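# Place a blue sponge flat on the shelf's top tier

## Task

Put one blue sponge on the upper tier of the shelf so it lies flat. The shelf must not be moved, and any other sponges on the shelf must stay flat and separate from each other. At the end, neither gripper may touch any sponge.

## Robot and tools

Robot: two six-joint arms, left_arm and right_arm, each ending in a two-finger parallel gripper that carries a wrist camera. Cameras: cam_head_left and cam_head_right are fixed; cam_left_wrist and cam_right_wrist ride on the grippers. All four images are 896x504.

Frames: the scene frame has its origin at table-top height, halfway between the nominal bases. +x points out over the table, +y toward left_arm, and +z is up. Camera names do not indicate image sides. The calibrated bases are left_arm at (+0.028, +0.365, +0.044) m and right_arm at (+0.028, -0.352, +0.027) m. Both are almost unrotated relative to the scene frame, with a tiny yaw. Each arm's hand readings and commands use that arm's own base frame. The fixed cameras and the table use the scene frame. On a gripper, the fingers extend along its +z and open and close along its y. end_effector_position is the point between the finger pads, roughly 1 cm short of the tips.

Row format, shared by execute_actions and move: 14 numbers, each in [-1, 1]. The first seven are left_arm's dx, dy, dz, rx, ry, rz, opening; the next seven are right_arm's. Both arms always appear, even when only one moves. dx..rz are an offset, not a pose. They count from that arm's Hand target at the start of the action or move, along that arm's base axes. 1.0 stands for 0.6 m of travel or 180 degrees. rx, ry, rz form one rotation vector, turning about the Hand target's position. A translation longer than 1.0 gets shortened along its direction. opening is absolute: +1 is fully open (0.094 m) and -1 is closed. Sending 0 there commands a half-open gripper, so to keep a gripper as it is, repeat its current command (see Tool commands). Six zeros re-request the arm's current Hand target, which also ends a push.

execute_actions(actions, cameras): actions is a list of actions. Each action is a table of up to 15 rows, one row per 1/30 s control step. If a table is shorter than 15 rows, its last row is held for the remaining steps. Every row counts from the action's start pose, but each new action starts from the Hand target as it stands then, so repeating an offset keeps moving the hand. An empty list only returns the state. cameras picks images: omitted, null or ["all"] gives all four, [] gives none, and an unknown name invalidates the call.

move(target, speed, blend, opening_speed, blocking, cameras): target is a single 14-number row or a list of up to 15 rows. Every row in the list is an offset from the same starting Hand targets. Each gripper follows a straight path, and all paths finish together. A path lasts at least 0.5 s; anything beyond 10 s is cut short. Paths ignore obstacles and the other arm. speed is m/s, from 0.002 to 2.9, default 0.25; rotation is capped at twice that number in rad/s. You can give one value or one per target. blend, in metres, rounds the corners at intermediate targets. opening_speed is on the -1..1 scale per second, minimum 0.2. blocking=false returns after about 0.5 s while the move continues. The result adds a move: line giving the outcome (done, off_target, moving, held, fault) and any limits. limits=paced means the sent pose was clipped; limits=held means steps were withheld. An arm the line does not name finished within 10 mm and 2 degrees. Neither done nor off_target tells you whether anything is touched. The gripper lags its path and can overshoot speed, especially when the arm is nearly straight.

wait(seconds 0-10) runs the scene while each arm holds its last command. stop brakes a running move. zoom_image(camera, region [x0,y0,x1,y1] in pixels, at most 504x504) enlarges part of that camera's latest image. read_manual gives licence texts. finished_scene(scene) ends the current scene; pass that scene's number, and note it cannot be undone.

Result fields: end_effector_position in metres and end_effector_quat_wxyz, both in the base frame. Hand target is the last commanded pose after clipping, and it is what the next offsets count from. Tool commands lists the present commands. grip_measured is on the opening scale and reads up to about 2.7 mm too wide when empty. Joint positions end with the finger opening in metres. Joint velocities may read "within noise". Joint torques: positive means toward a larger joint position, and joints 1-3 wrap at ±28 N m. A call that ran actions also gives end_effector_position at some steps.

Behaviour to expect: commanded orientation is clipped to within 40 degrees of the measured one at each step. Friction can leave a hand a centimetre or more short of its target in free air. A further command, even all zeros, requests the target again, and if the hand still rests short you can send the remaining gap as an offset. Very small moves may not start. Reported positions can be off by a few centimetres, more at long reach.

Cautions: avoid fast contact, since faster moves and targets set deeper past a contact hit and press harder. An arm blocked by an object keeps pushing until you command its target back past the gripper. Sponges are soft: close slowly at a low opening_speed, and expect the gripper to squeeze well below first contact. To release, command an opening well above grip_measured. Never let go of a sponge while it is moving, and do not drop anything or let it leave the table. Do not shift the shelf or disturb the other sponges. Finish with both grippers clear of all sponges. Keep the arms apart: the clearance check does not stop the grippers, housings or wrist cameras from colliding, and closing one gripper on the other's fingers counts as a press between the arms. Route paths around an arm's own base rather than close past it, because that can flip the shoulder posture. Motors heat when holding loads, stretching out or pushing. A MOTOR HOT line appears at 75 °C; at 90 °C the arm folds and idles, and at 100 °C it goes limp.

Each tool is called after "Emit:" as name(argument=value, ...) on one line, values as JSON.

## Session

Emit:
execute_actions(actions=[])

Scene clock: 0.00 s.
left_arm: end_effector_position=(+0.4062, +0.0450, +0.1053) grip_measured=+1.000 end_effector_quat_wxyz=(+0.570, -0.097, +0.805, +0.133) | right_arm: end_effector_position=(+0.4027, -0.0245, +0.1138) grip_measured=+1.000 end_effector_quat_wxyz=(+0.606, +0.063, +0.791, -0.059)
Joint positions: left_arm=[-0.056 1.587 0.449 0.792 -0.383 -0.025 0.094] | right_arm=[0.02 1.559 0.378 0.914 0.19 0.035 0.094]
Joint velocities: within noise
Joint torques (N m): no reading
Motor temperatures (°C): left_arm=[26 27 28 25 24 27 28] | right_arm=[27 29 26 27 27 28 28]
Heat: left arm: 28 °C; right arm: 29 °C.
Hand target: left_arm +0.4116, +0.0458, +0.1221; +0.590, -0.105, +0.790, +0.131 | right_arm +0.4073, -0.0259, +0.1300; +0.624, +0.070, +0.776, -0.058
Tool commands: left_gripper/opening=+1.0 right_gripper/opening=+1.0

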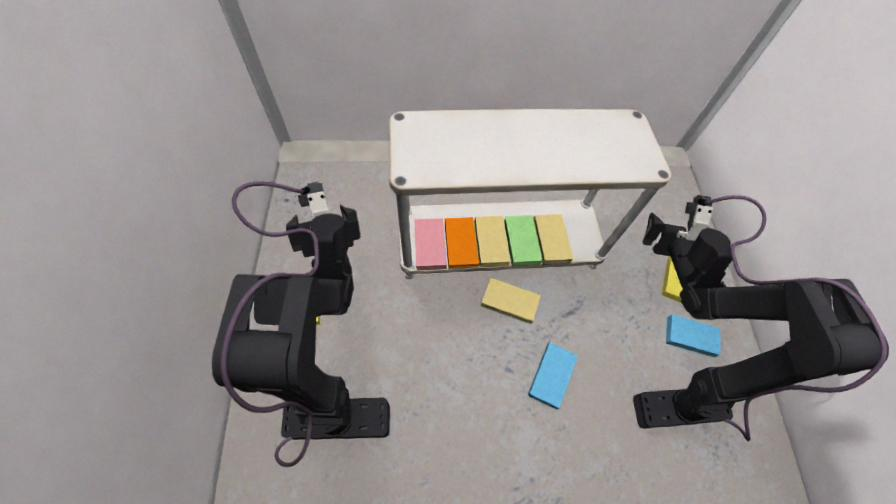

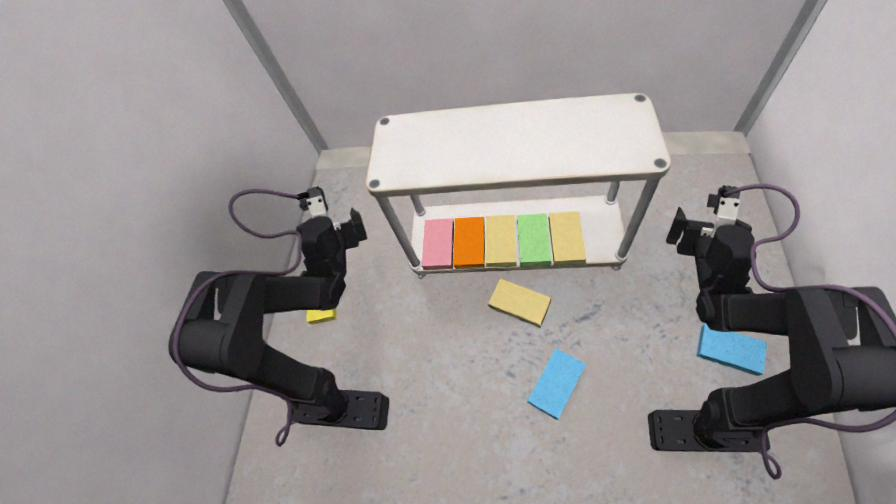

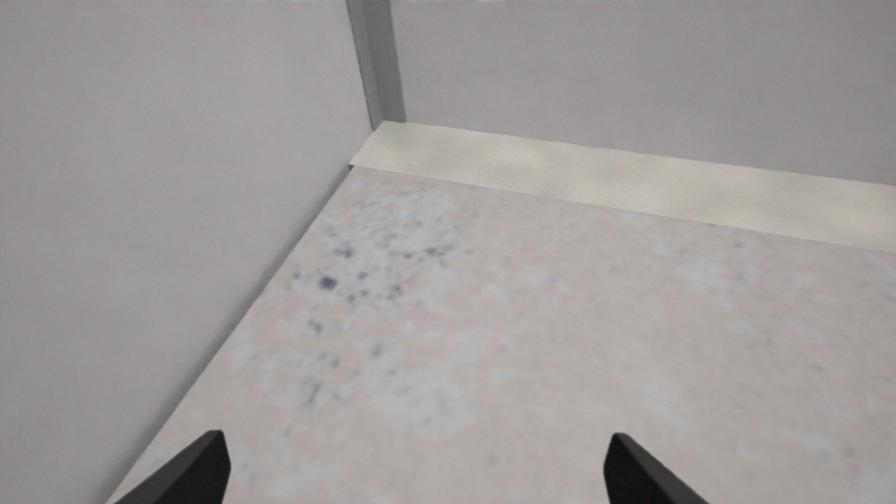

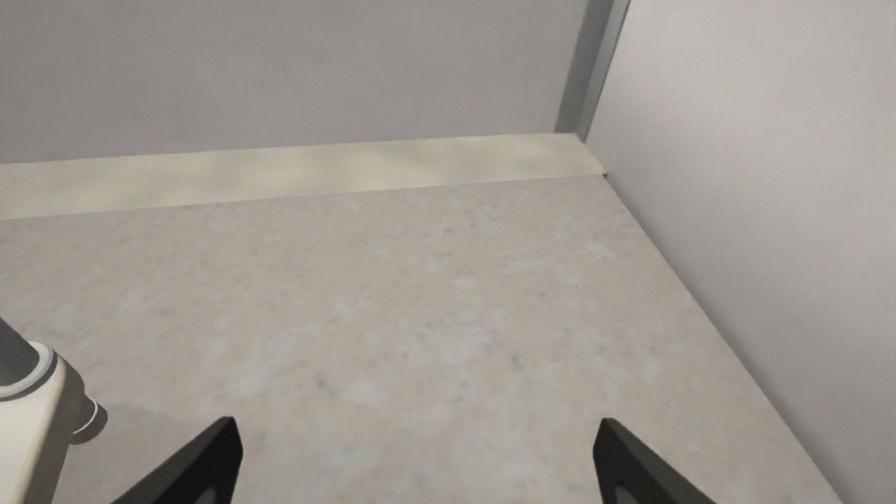

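Emit:
move(target=[[-0.286,-0.1263,0.1298,-0.0386,0.1618,-0.1495,1,0,0,0,0,0,0,1],[-0.486,-0.443,0.1298,0.0047,0.1717,-0.3122,1,0,0,0,0,0,0,1],[-0.5727,-0.8047,-0.0485,-0.0123,0.1715,-0.2484,1,0,0,0,0,0,0,1]], speed=[0.3, 0.3, 0.25], blend=[0.04, 0.05, 0], cameras=["cam_left_wrist", "cam_head_left"])

Scene clock: 7.70 s.
left_arm: end_effector_position=(+0.0635, -0.4225, +0.0742) grip_measured=+1.000 end_effector_quat_wxyz=(+0.344, +0.246, +0.903, -0.073) | right_arm: end_effector_position=(+0.4027, -0.0245, +0.1138) grip_measured=+1.000 end_effector_quat_wxyz=(+0.606, +0.063, +0.791, -0.059)
Joint positions: left_arm=[-1.683 1.937 1.334 -0.667 -0.662 -1.048 0.094] | right_arm=[0.02 1.559 0.378 0.914 0.19 0.035 0.094]
Joint velocities: within noise
Joint torques (N m): left_arm=[-0.39 -6.79 8.59 0.71 -0.76 -0.1] | right_arm=[-0.09 -5.93 5.15 2.2 -0.01 0]
Motor temperatures (°C): left_arm=[26 27 29 26 25 27 28] | right_arm=[27 29 27 29 27 28 28]
Heat: left arm: 29 °C; right arm: 29 °C.
Hand target: left_arm +0.0680, -0.4371, +0.0930; +0.367, +0.226, +0.898, -0.093 | right_arm +0.4073, -0.0259, +0.1300; +0.624, +0.070, +0.776, -0.058
Off the commanded pose: left_arm 0.024 m, 4 deg | right_arm 0.017 m, 3 deg.
move: off_target (left_arm, right_arm)
Images, in order (width x height): cam_head_left 896x504, cam_left_wrist 896x504.

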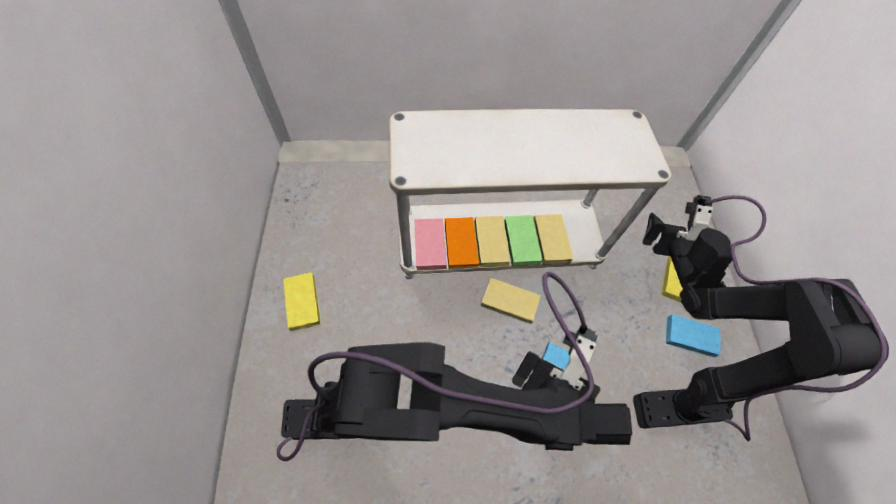

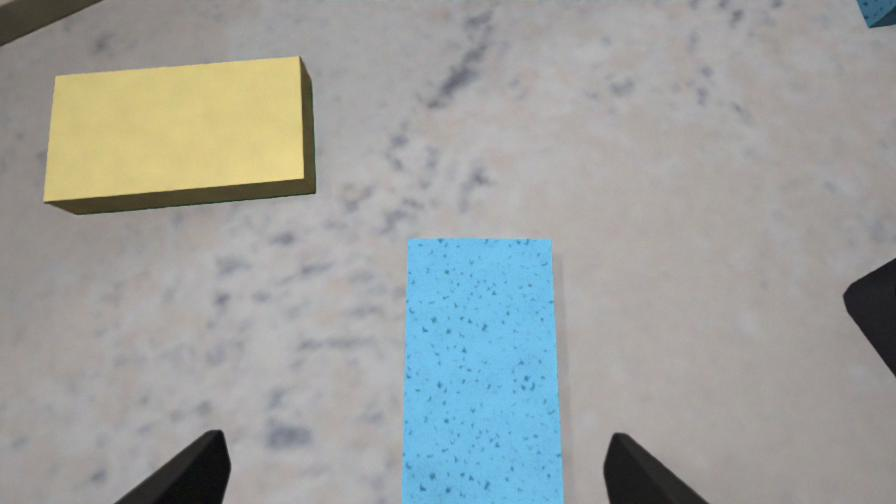

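Emit:
move(target=[-0.0138,-0.0378,-0.107,-0.0104,0.0053,0,1,0,0,0,0,0,0,1], speed=0.12, cameras=["cam_left_wrist"])

Scene clock: 10.03 s.
left_arm: end_effector_position=(+0.0608, -0.4484, +0.0199) grip_measured=+1.000 end_effector_quat_wxyz=(+0.345, +0.232, +0.905, -0.088) | right_arm: end_effector_position=(+0.4027, -0.0245, +0.1138) grip_measured=+1.000 end_effector_quat_wxyz=(+0.606, +0.063, +0.791, -0.059)
Joint positions: left_arm=[-1.683 2.101 1.334 -0.478 -0.664 -1.068 0.094] | right_arm=[0.02 1.559 0.378 0.914 0.19 0.035 0.094]
Joint velocities: within noise
Joint torques (N m): left_arm=[-0.38 -7.65 5.49 1.04 -0.65 -0.08] | right_arm=[-0.09 -5.91 5.16 2.2 -0.01 0]
Motor temperatures (°C): left_arm=[26 28 29 26 25 27 28] | right_arm=[27 30 27 30 27 28 28]
Heat: left arm: 29 °C; right arm: 30 °C.
Hand target: left_arm +0.0597, -0.4597, +0.0288; +0.363, +0.219, +0.899, -0.109 | right_arm +0.4073, -0.0259, +0.1300; +0.624, +0.070, +0.776, -0.058
Off the commanded pose: left_arm 0.014 m, 4 deg | right_arm 0.017 m, 3 deg.
move: off_target (left_arm, right_arm)
Images, in order (width x height): cam_left_wrist 896x504.

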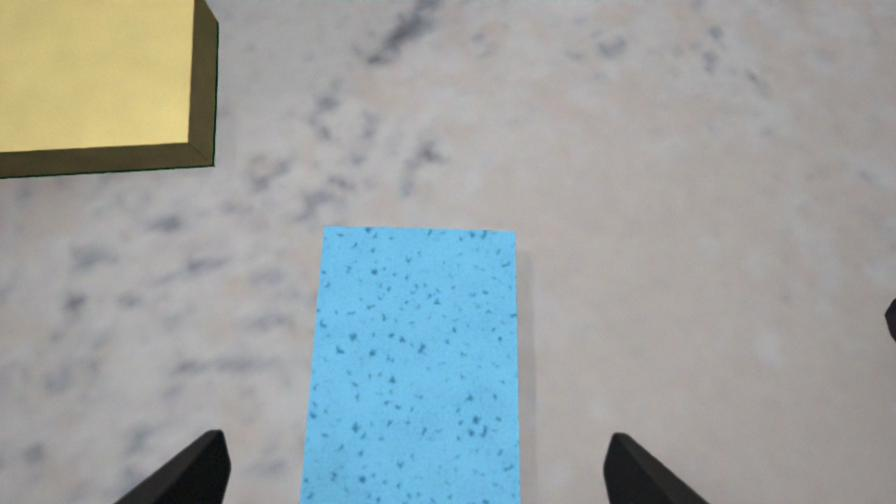

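Emit:
move(target=[-0.0125,0.005,-0.0688,0,0,0,1,0,0,0,0,0,0,1], speed=0.07, cameras=["cam_left_wrist"])

Scene clock: 12.07 s.
left_arm: end_effector_position=(+0.0526, -0.4542, -0.0142) grip_measured=+1.000 end_effector_quat_wxyz=(+0.344, +0.227, +0.906, -0.100) | right_arm: end_effector_position=(+0.4027, -0.0245, +0.1138) grip_measured=+1.000 end_effector_quat_wxyz=(+0.606, +0.063, +0.791, -0.059)
Joint positions: left_arm=[-1.7 2.182 1.305 -0.357 -0.664 -1.091 0.094] | right_arm=[0.02 1.559 0.378 0.914 0.19 0.035 0.094]
Joint velocities: within noise
Joint torques (N m): left_arm=[-0.39 -7.79 3.33 1.03 -0.74 -0.11] | right_arm=[-0.09 -5.93 5.15 2.2 -0.01 0]
Motor temperatures (°C): left_arm=[26 28 29 26 25 27 28] | right_arm=[27 30 27 30 27 28 28]
Heat: left arm: 29 °C; right arm: 30 °C.
Hand target: left_arm +0.0522, -0.4567, -0.0125; +0.363, +0.219, +0.899, -0.109 | right_arm +0.4073, -0.0259, +0.1300; +0.624, +0.070, +0.776, -0.058
Off the commanded pose: left_arm 0.003 m, 3 deg | right_arm 0.017 m, 3 deg.
move: off_target (left_arm, right_arm)
Images, in order (width x height): cam_left_wrist 896x504.

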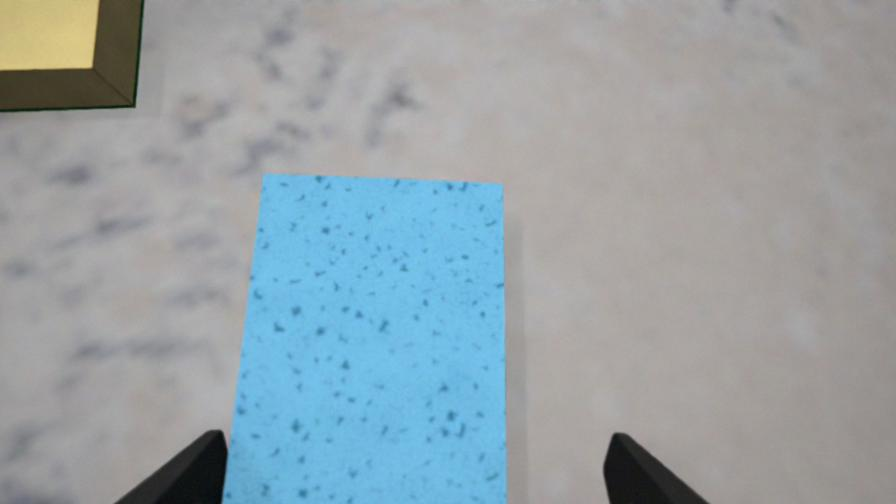

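Emit:
move(target=[[0.0015,0.0348,0,0,0,0,1,0,0,0,0,0,0,1],[0.0015,0.0348,-0.01,0,0,0,1,0,0,0,0,0,0,1]], speed=0.05, cameras=["cam_left_wrist"])

Scene clock: 13.90 s.
left_arm: end_effector_position=(+0.0539, -0.4336, -0.0310) grip_measured=+1.000 end_effector_quat_wxyz=(+0.352, +0.222, +0.904, -0.095) | right_arm: end_effector_position=(+0.4027, -0.0245, +0.1138) grip_measured=+1.000 end_effector_quat_wxyz=(+0.606, +0.063, +0.791, -0.059)
Joint positions: left_arm=[-1.711 2.175 1.199 -0.277 -0.687 -1.114 0.094] | right_arm=[0.02 1.559 0.378 0.914 0.19 0.035 0.094]
Joint velocities: within noise
Joint torques (N m): left_arm=[-0.38 -10.13 2.63 0.85 -0.53 -0.02] | right_arm=[-0.09 -5.93 5.16 2.2 -0.01 0]
Motor temperatures (°C): left_arm=[26 28 29 26 25 27 28] | right_arm=[27 30 27 31 27 28 28]
Heat: left arm: 29 °C; right arm: 31 °C.
Hand target: left_arm +0.0531, -0.4359, -0.0185; +0.363, +0.219, +0.899, -0.109 | right_arm +0.4073, -0.0259, +0.1300; +0.624, +0.070, +0.776, -0.058
Off the commanded pose: left_arm 0.013 m, 2 deg | right_arm 0.017 m, 3 deg.
move: off_target (left_arm, right_arm)
Images, in order (width x height): cam_left_wrist 896x504.

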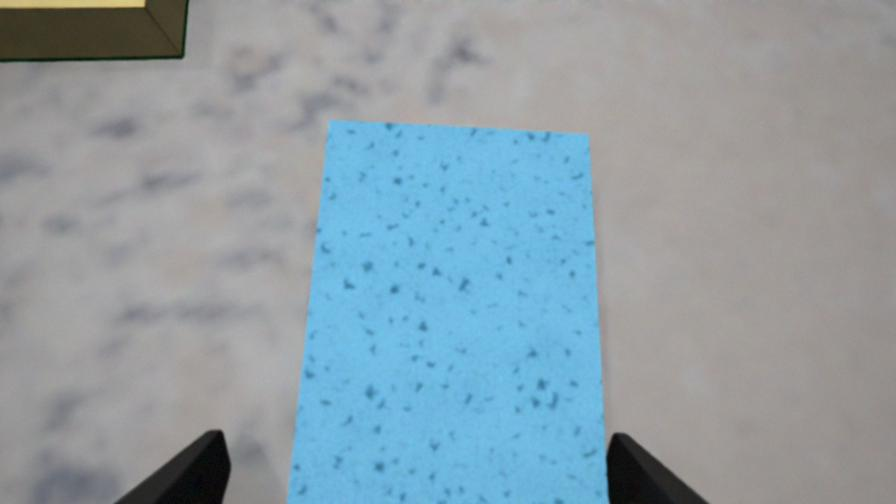

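Emit:
move(target=[[-0.005,-0.0117,0.0133,0,0,0,1,0,0,0,0,0,0,1],[-0.005,-0.0117,0.0133,0,0,0,0.27,0,0,0,0,0,0,1],[-0.005,0.01,0.155,0,0,0,0.27,0,0,0,0,0,0,1]], speed=[0.05, 0.05, 0.1], opening_speed=0.7, cameras=["cam_left_wrist", "cam_head_left"])

Scene clock: 20.10 s.
left_arm: end_effector_position=(+0.0547, -0.4166, +0.0424) grip_measured=+0.356 end_effector_quat_wxyz=(+0.350, +0.232, +0.904, -0.076) | right_arm: end_effector_position=(+0.4027, -0.0245, +0.1138) grip_measured=+1.000 end_effector_quat_wxyz=(+0.606, +0.063, +0.791, -0.059)
Joint positions: left_arm=[-1.716 1.98 1.251 -0.565 -0.688 -1.114 0.064] | right_arm=[0.02 1.559 0.378 0.914 0.19 0.035 0.094]
Joint velocities: within noise
Joint torques (N m): left_arm=[-0.46 -10.25 7.99 0.45 -0.53 -0.09] | right_arm=[-0.09 -5.91 5.15 2.2 -0.01 0]
Motor temperatures (°C): left_arm=[26 29 30 26 25 27 28] | right_arm=[27 30 27 32 27 28 28]
Heat: left arm: 30 °C; right arm: 32 °C.
Hand target: left_arm +0.0501, -0.4299, +0.0745; +0.363, +0.219, +0.899, -0.109 | right_arm +0.4073, -0.0259, +0.1300; +0.624, +0.070, +0.776, -0.058
Off the commanded pose: left_arm 0.035 m, 4 deg | right_arm 0.017 m, 3 deg.
move: off_target (left_arm, right_arm); target 2's new opening was sent with left_arm's hand 0.022 m and 2 deg from that target
Images, in order (width x height): cam_head_left 896x504, cam_left_wrist 896x504.

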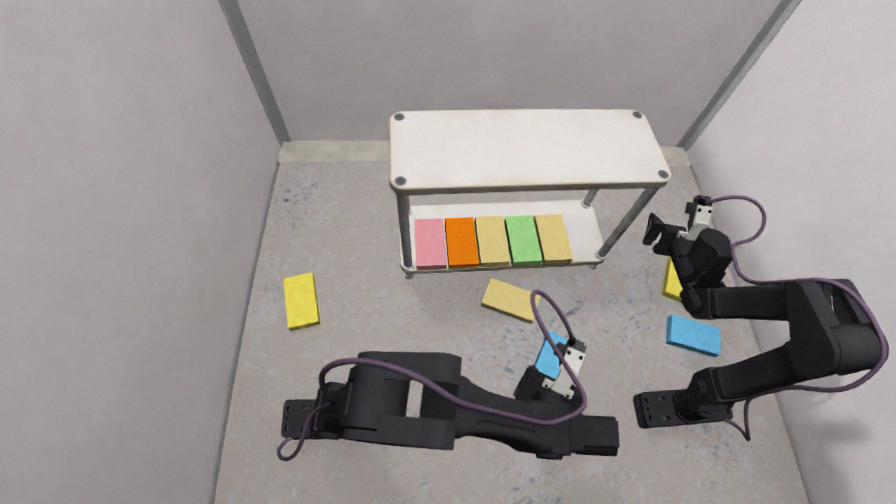

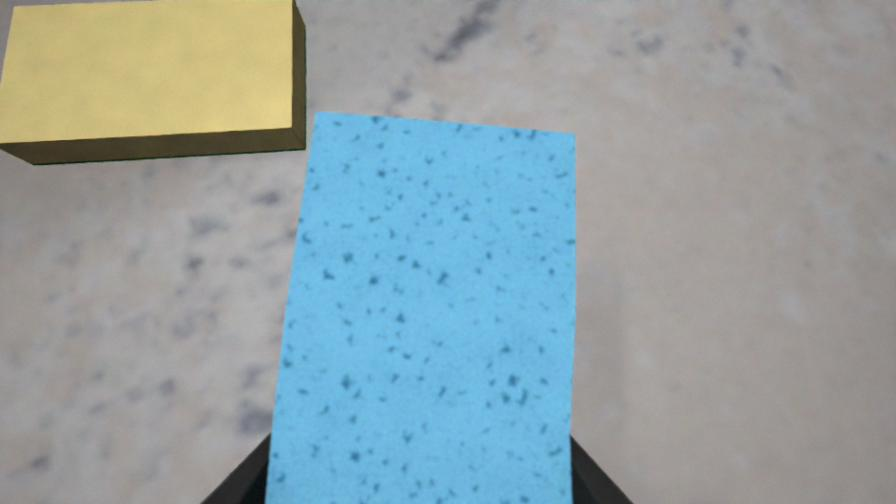

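Emit:
move(target=[[0.1165,0.1165,0.5342,0.0024,-0.0073,-0.0187,0.27,0,0,0,0,0,0,1],[0.5542,0.3815,0.5258,0.0048,-0.0146,-0.0373,0.27,0,0,0,0,0,0,1]], speed=[0.25, 0.2], blend=[0.04, 0], cameras=["cam_left_wrist", "cam_head_left"])

Scene clock: 25.23 s.
left_arm: end_effector_position=(+0.3796, -0.1930, +0.3717) grip_measured=+0.356 end_effector_quat_wxyz=(+0.346, +0.267, +0.893, -0.107) | right_arm: end_effector_position=(+0.4027, -0.0245, +0.1138) grip_measured=+1.000 end_effector_quat_wxyz=(+0.606, +0.063, +0.791, -0.059)
Joint positions: left_arm=[-0.427 1.813 2.369 -1.392 0.109 0.113 0.064] | right_arm=[0.02 1.559 0.378 0.914 0.19 0.035 0.094]
Joint velocities: within noise
Joint torques (N m): left_arm=[-0.02 -4.81 7.58 1.52 0.2 0.05] | right_arm=[-0.1 -5.91 5.15 2.2 -0.01 0]
Motor temperatures (°C): left_arm=[26 30 30 26 25 27 28] | right_arm=[27 30 27 32 27 28 28]
Heat: left arm: 30 °C; right arm: 32 °C.
Hand target: left_arm +0.3827, -0.2010, +0.3900; +0.375, +0.277, +0.877, -0.119 | right_arm +0.4073, -0.0259, +0.1300; +0.624, +0.070, +0.776, -0.058
Off the commanded pose: left_arm 0.020 m, 4 deg | right_arm 0.017 m, 3 deg.
move: off_target (left_arm, right_arm)
Images, in order (width x height): cam_head_left 896x504, cam_left_wrist 896x504.

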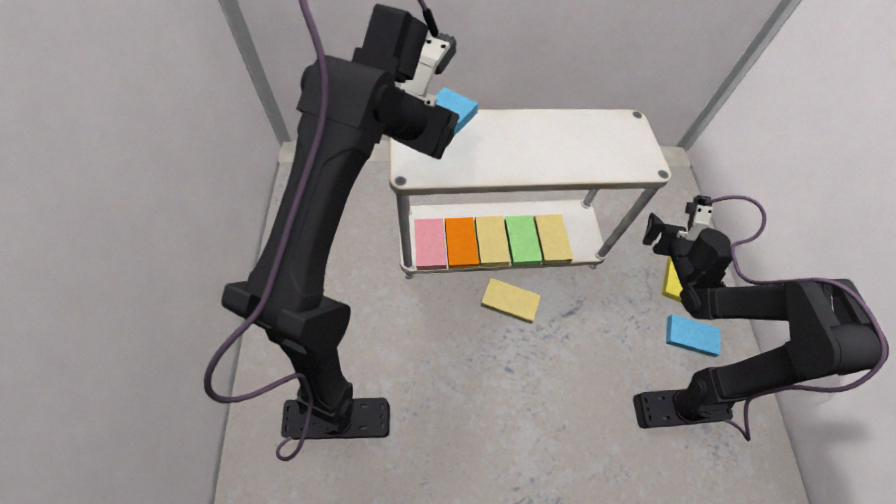

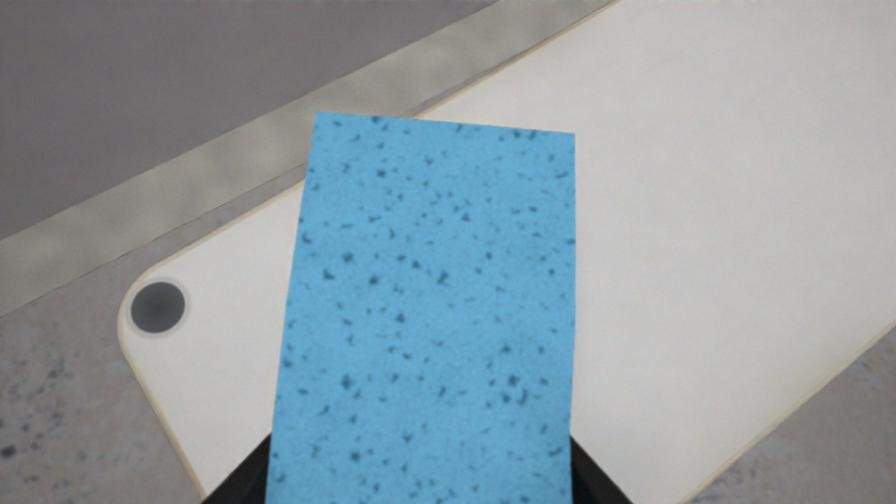

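Emit:
move(target=[0,0,-0.0517,-0.0062,-0.0092,0,0.27,0,0,0,0,0,0,1], speed=0.06, cameras=["cam_left_wrist", "cam_head_right"])

Scene clock: 29.13 s.
left_arm: end_effector_position=(+0.3847, -0.1955, +0.3355) grip_measured=+0.356 end_effector_quat_wxyz=(+0.349, +0.269, +0.891, -0.108) | right_arm: end_effector_position=(+0.4027, -0.0245, +0.1138) grip_measured=+1.000 end_effector_quat_wxyz=(+0.606, +0.063, +0.791, -0.059)
Joint positions: left_arm=[-0.426 1.695 2.03 -1.165 0.114 0.117 0.064] | right_arm=[0.02 1.559 0.378 0.914 0.19 0.035 0.094]
Joint velocities: within noise
Joint torques (N m): left_arm=[0.1 -8.16 3.71 1.84 0.19 0.02] | right_arm=[-0.1 -5.91 5.15 2.2 -0.01 0]
Motor temperatures (°C): left_arm=[26 30 30 27 25 27 28] | right_arm=[27 30 27 33 27 28 28]
Heat: left arm: 30 °C; right arm: 33 °C.
Hand target: left_arm +0.3827, -0.2010, +0.3590; +0.390, +0.275, +0.870, -0.123 | right_arm +0.4073, -0.0259, +0.1300; +0.624, +0.070, +0.776, -0.058
Off the commanded pose: left_arm 0.024 m, 6 deg | right_arm 0.017 m, 3 deg.
move: off_target (left_arm, right_arm)
Images, in order (width x height): cam_head_right 896x504, cam_left_wrist 896x504.

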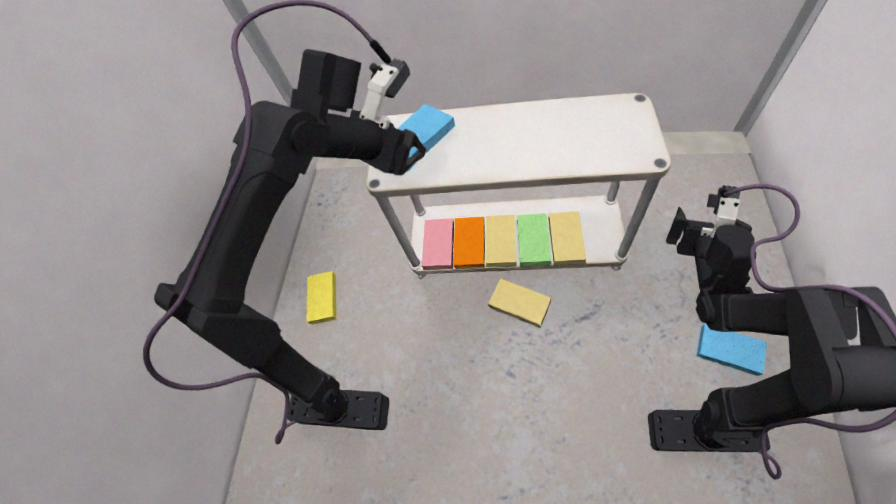

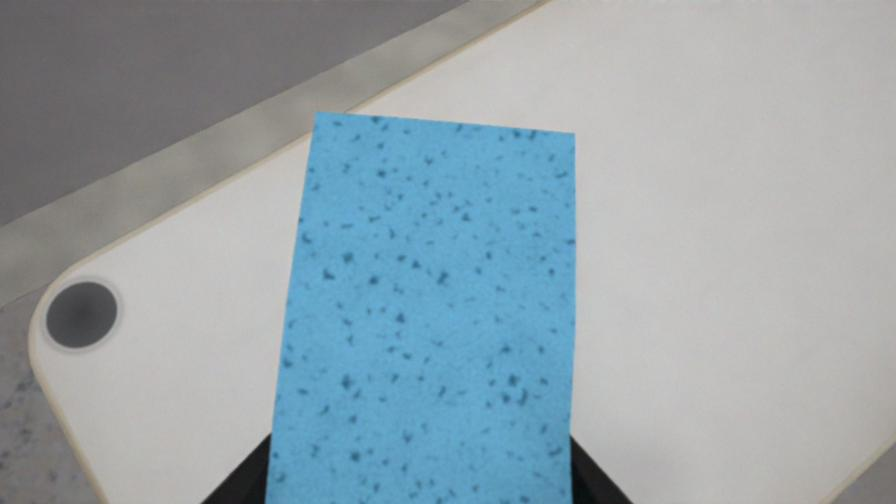

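Emit:
move(target=[-0.006,0.002,-0.0083,0,0,0,0.27,0,0,0,0,0,0,1], speed=0.04, cameras=["cam_left_wrist"])

Scene clock: 30.47 s.
left_arm: end_effector_position=(+0.3813, -0.1940, +0.3307) grip_measured=+0.356 end_effector_quat_wxyz=(+0.349, +0.269, +0.891, -0.108) | right_arm: end_effector_position=(+0.4027, -0.0245, +0.1138) grip_measured=+1.000 end_effector_quat_wxyz=(+0.606, +0.063, +0.791, -0.059)
Joint positions: left_arm=[-0.426 1.667 1.977 -1.139 0.114 0.117 0.064] | right_arm=[0.02 1.559 0.378 0.914 0.19 0.035 0.094]
Joint velocities: within noise
Joint torques (N m): left_arm=[0.09 -8.25 3.81 1.85 0.19 0.02] | right_arm=[-0.1 -5.93 5.16 2.2 -0.01 0]
Motor temperatures (°C): left_arm=[26 30 30 27 25 27 28] | right_arm=[27 30 27 33 27 28 28]
Heat: left arm: 30 °C; right arm: 33 °C.
Hand target: left_arm +0.3791, -0.1998, +0.3540; +0.390, +0.275, +0.870, -0.123 | right_arm +0.4073, -0.0259, +0.1300; +0.624, +0.070, +0.776, -0.058
Off the commanded pose: left_arm 0.024 m, 6 deg | right_arm 0.017 m, 3 deg.
move: off_target (left_arm, right_arm)
Images, in order (width x height): cam_left_wrist 896x504.

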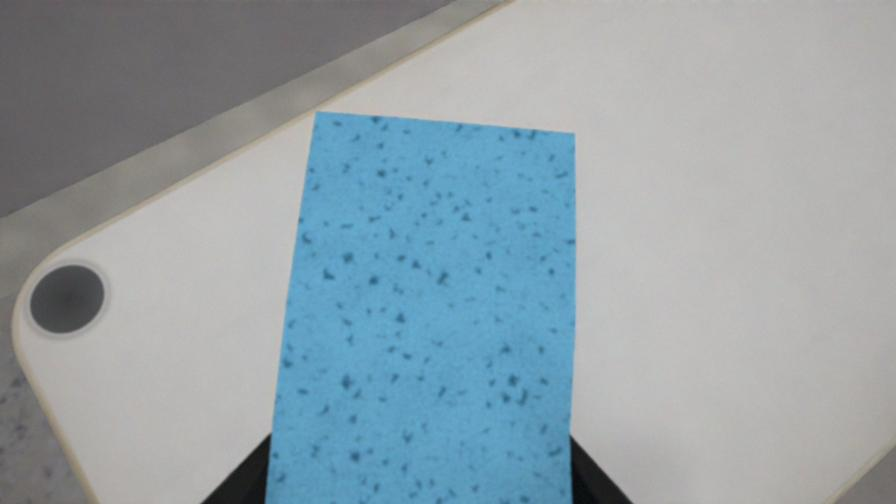

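Emit:
move(target=[0,0,-0.0067,0,0,0,0.27,0,0,0,0,0,0,1], speed=0.04, cameras=["cam_left_wrist", "cam_head_right"])

Scene clock: 32.27 s.
left_arm: end_effector_position=(+0.3819, -0.1943, +0.3280) grip_measured=+0.356 end_effector_quat_wxyz=(+0.352, +0.270, +0.890, -0.108) | right_arm: end_effector_position=(+0.4027, -0.0245, +0.1138) grip_measured=+1.000 end_effector_quat_wxyz=(+0.606, +0.063, +0.791, -0.059)
Joint positions: left_arm=[-0.426 1.656 1.947 -1.114 0.114 0.119 0.064] | right_arm=[0.02 1.559 0.378 0.914 0.19 0.035 0.094]
Joint velocities: within noise
Joint torques (N m): left_arm=[0.01 -8.06 3.77 1.83 0.19 0.02] | right_arm=[-0.09 -5.91 5.16 2.19 -0.01 0]
Motor temperatures (°C): left_arm=[26 30 30 28 25 27 29] | right_arm=[27 30 27 33 27 28 28]
Heat: left arm: 30 °C; right arm: 33 °C.
Hand target: left_arm +0.3791, -0.1998, +0.3500; +0.390, +0.275, +0.870, -0.123 | right_arm +0.4073, -0.0259, +0.1300; +0.624, +0.070, +0.776, -0.058
Off the commanded pose: left_arm 0.023 m, 5 deg | right_arm 0.017 m, 3 deg.
move: off_target (left_arm, right_arm)
Images, in order (width x height): cam_head_right 896x504, cam_left_wrist 896x504.

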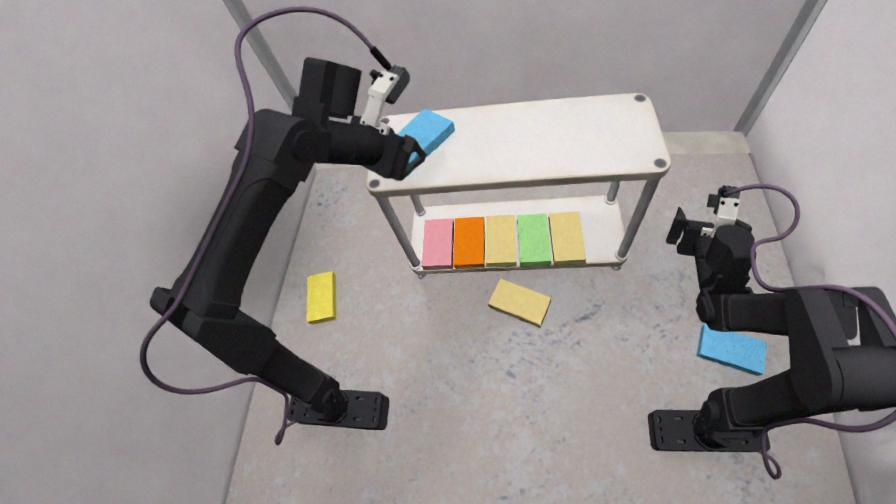

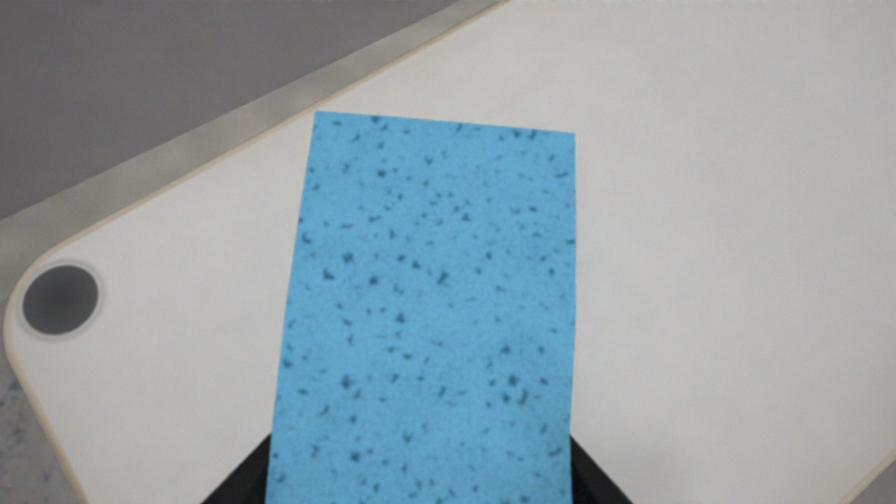

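Emit:
move(target=[[0,0,-0.005,0,0,0,0.27,0,0,0,0,0,0,1],[0,0,-0.005,0,0,0,1,0,0,0,0,0,0,1],[-0.0757,0.051,0.0922,0,0,0,1,0,0,0,0,0,0,1],[-0.215,0.083,0.117,0,0,0,1,0,0,0,0,0,0,1]], speed=[0.04, 0.05, 0.1, 0.25], opening_speed=0.7, blend=[0, 0, 0.02, 0])

Scene clock: 37.70 s.
left_arm: end_effector_position=(+0.2559, -0.1539, +0.4232) grip_measured=+0.997 end_effector_quat_wxyz=(+0.400, +0.280, +0.864, -0.125) | right_arm: end_effector_position=(+0.4027, -0.0245, +0.1138) grip_measured=+1.000 end_effector_quat_wxyz=(+0.606, +0.063, +0.791, -0.059)
Joint positions: left_arm=[-0.487 1.368 2.093 -1.435 0.097 0.094 0.094] | right_arm=[0.02 1.559 0.378 0.914 0.19 0.035 0.094]
Joint velocities: within noise
Joint torques (N m): left_arm=[-0.39 -1.58 3.88 1.13 -0.06 -0.08] | right_arm=[-0.1 -5.9 5.15 2.2 -0.01 0]
Motor temperatures (°C): left_arm=[26 30 30 28 25 27 28] | right_arm=[27 30 27 34 27 28 28]
Heat: left arm: 30 °C; right arm: 34 °C.
Hand target: left_arm +0.2501, -0.1500, +0.4202; +0.390, +0.275, +0.870, -0.123 | right_arm +0.4073, -0.0259, +0.1300; +0.624, +0.070, +0.776, -0.058
Off the commanded pose: left_arm 0.008 m, 2 deg | right_arm 0.017 m, 3 deg.
move: off_target (right_arm); target 2's new opening was sent with left_arm's hand 0.021 m and 5 deg from that target

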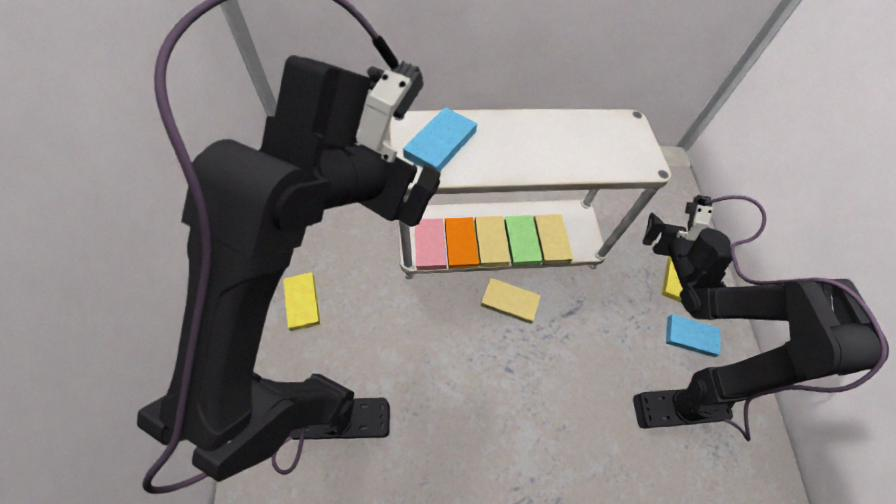

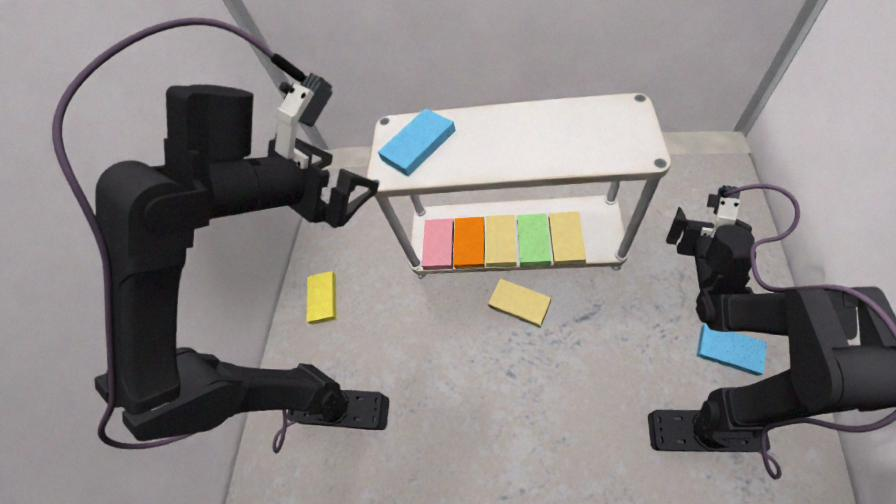

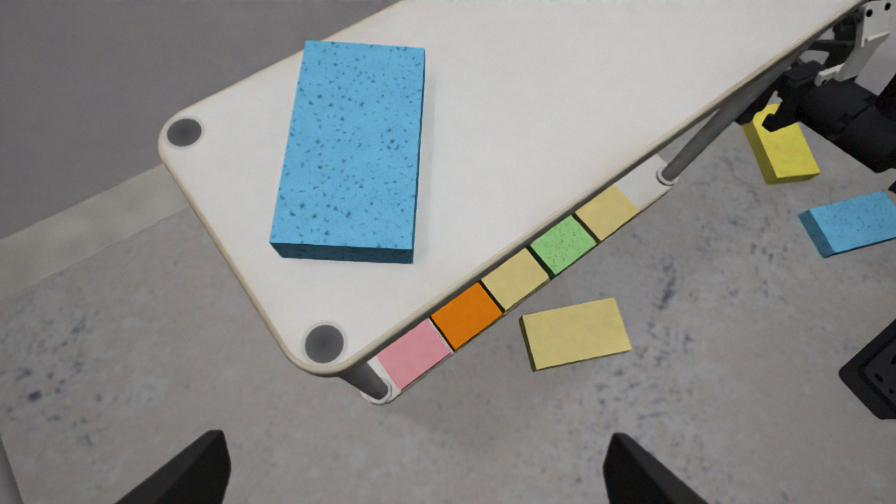

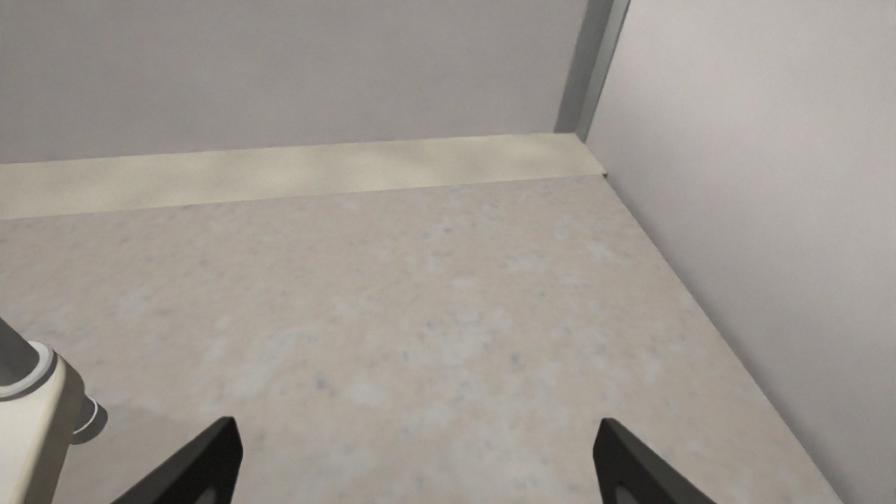

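Emit:
finished_scene(scene=3)

The scene is finished: the task was done.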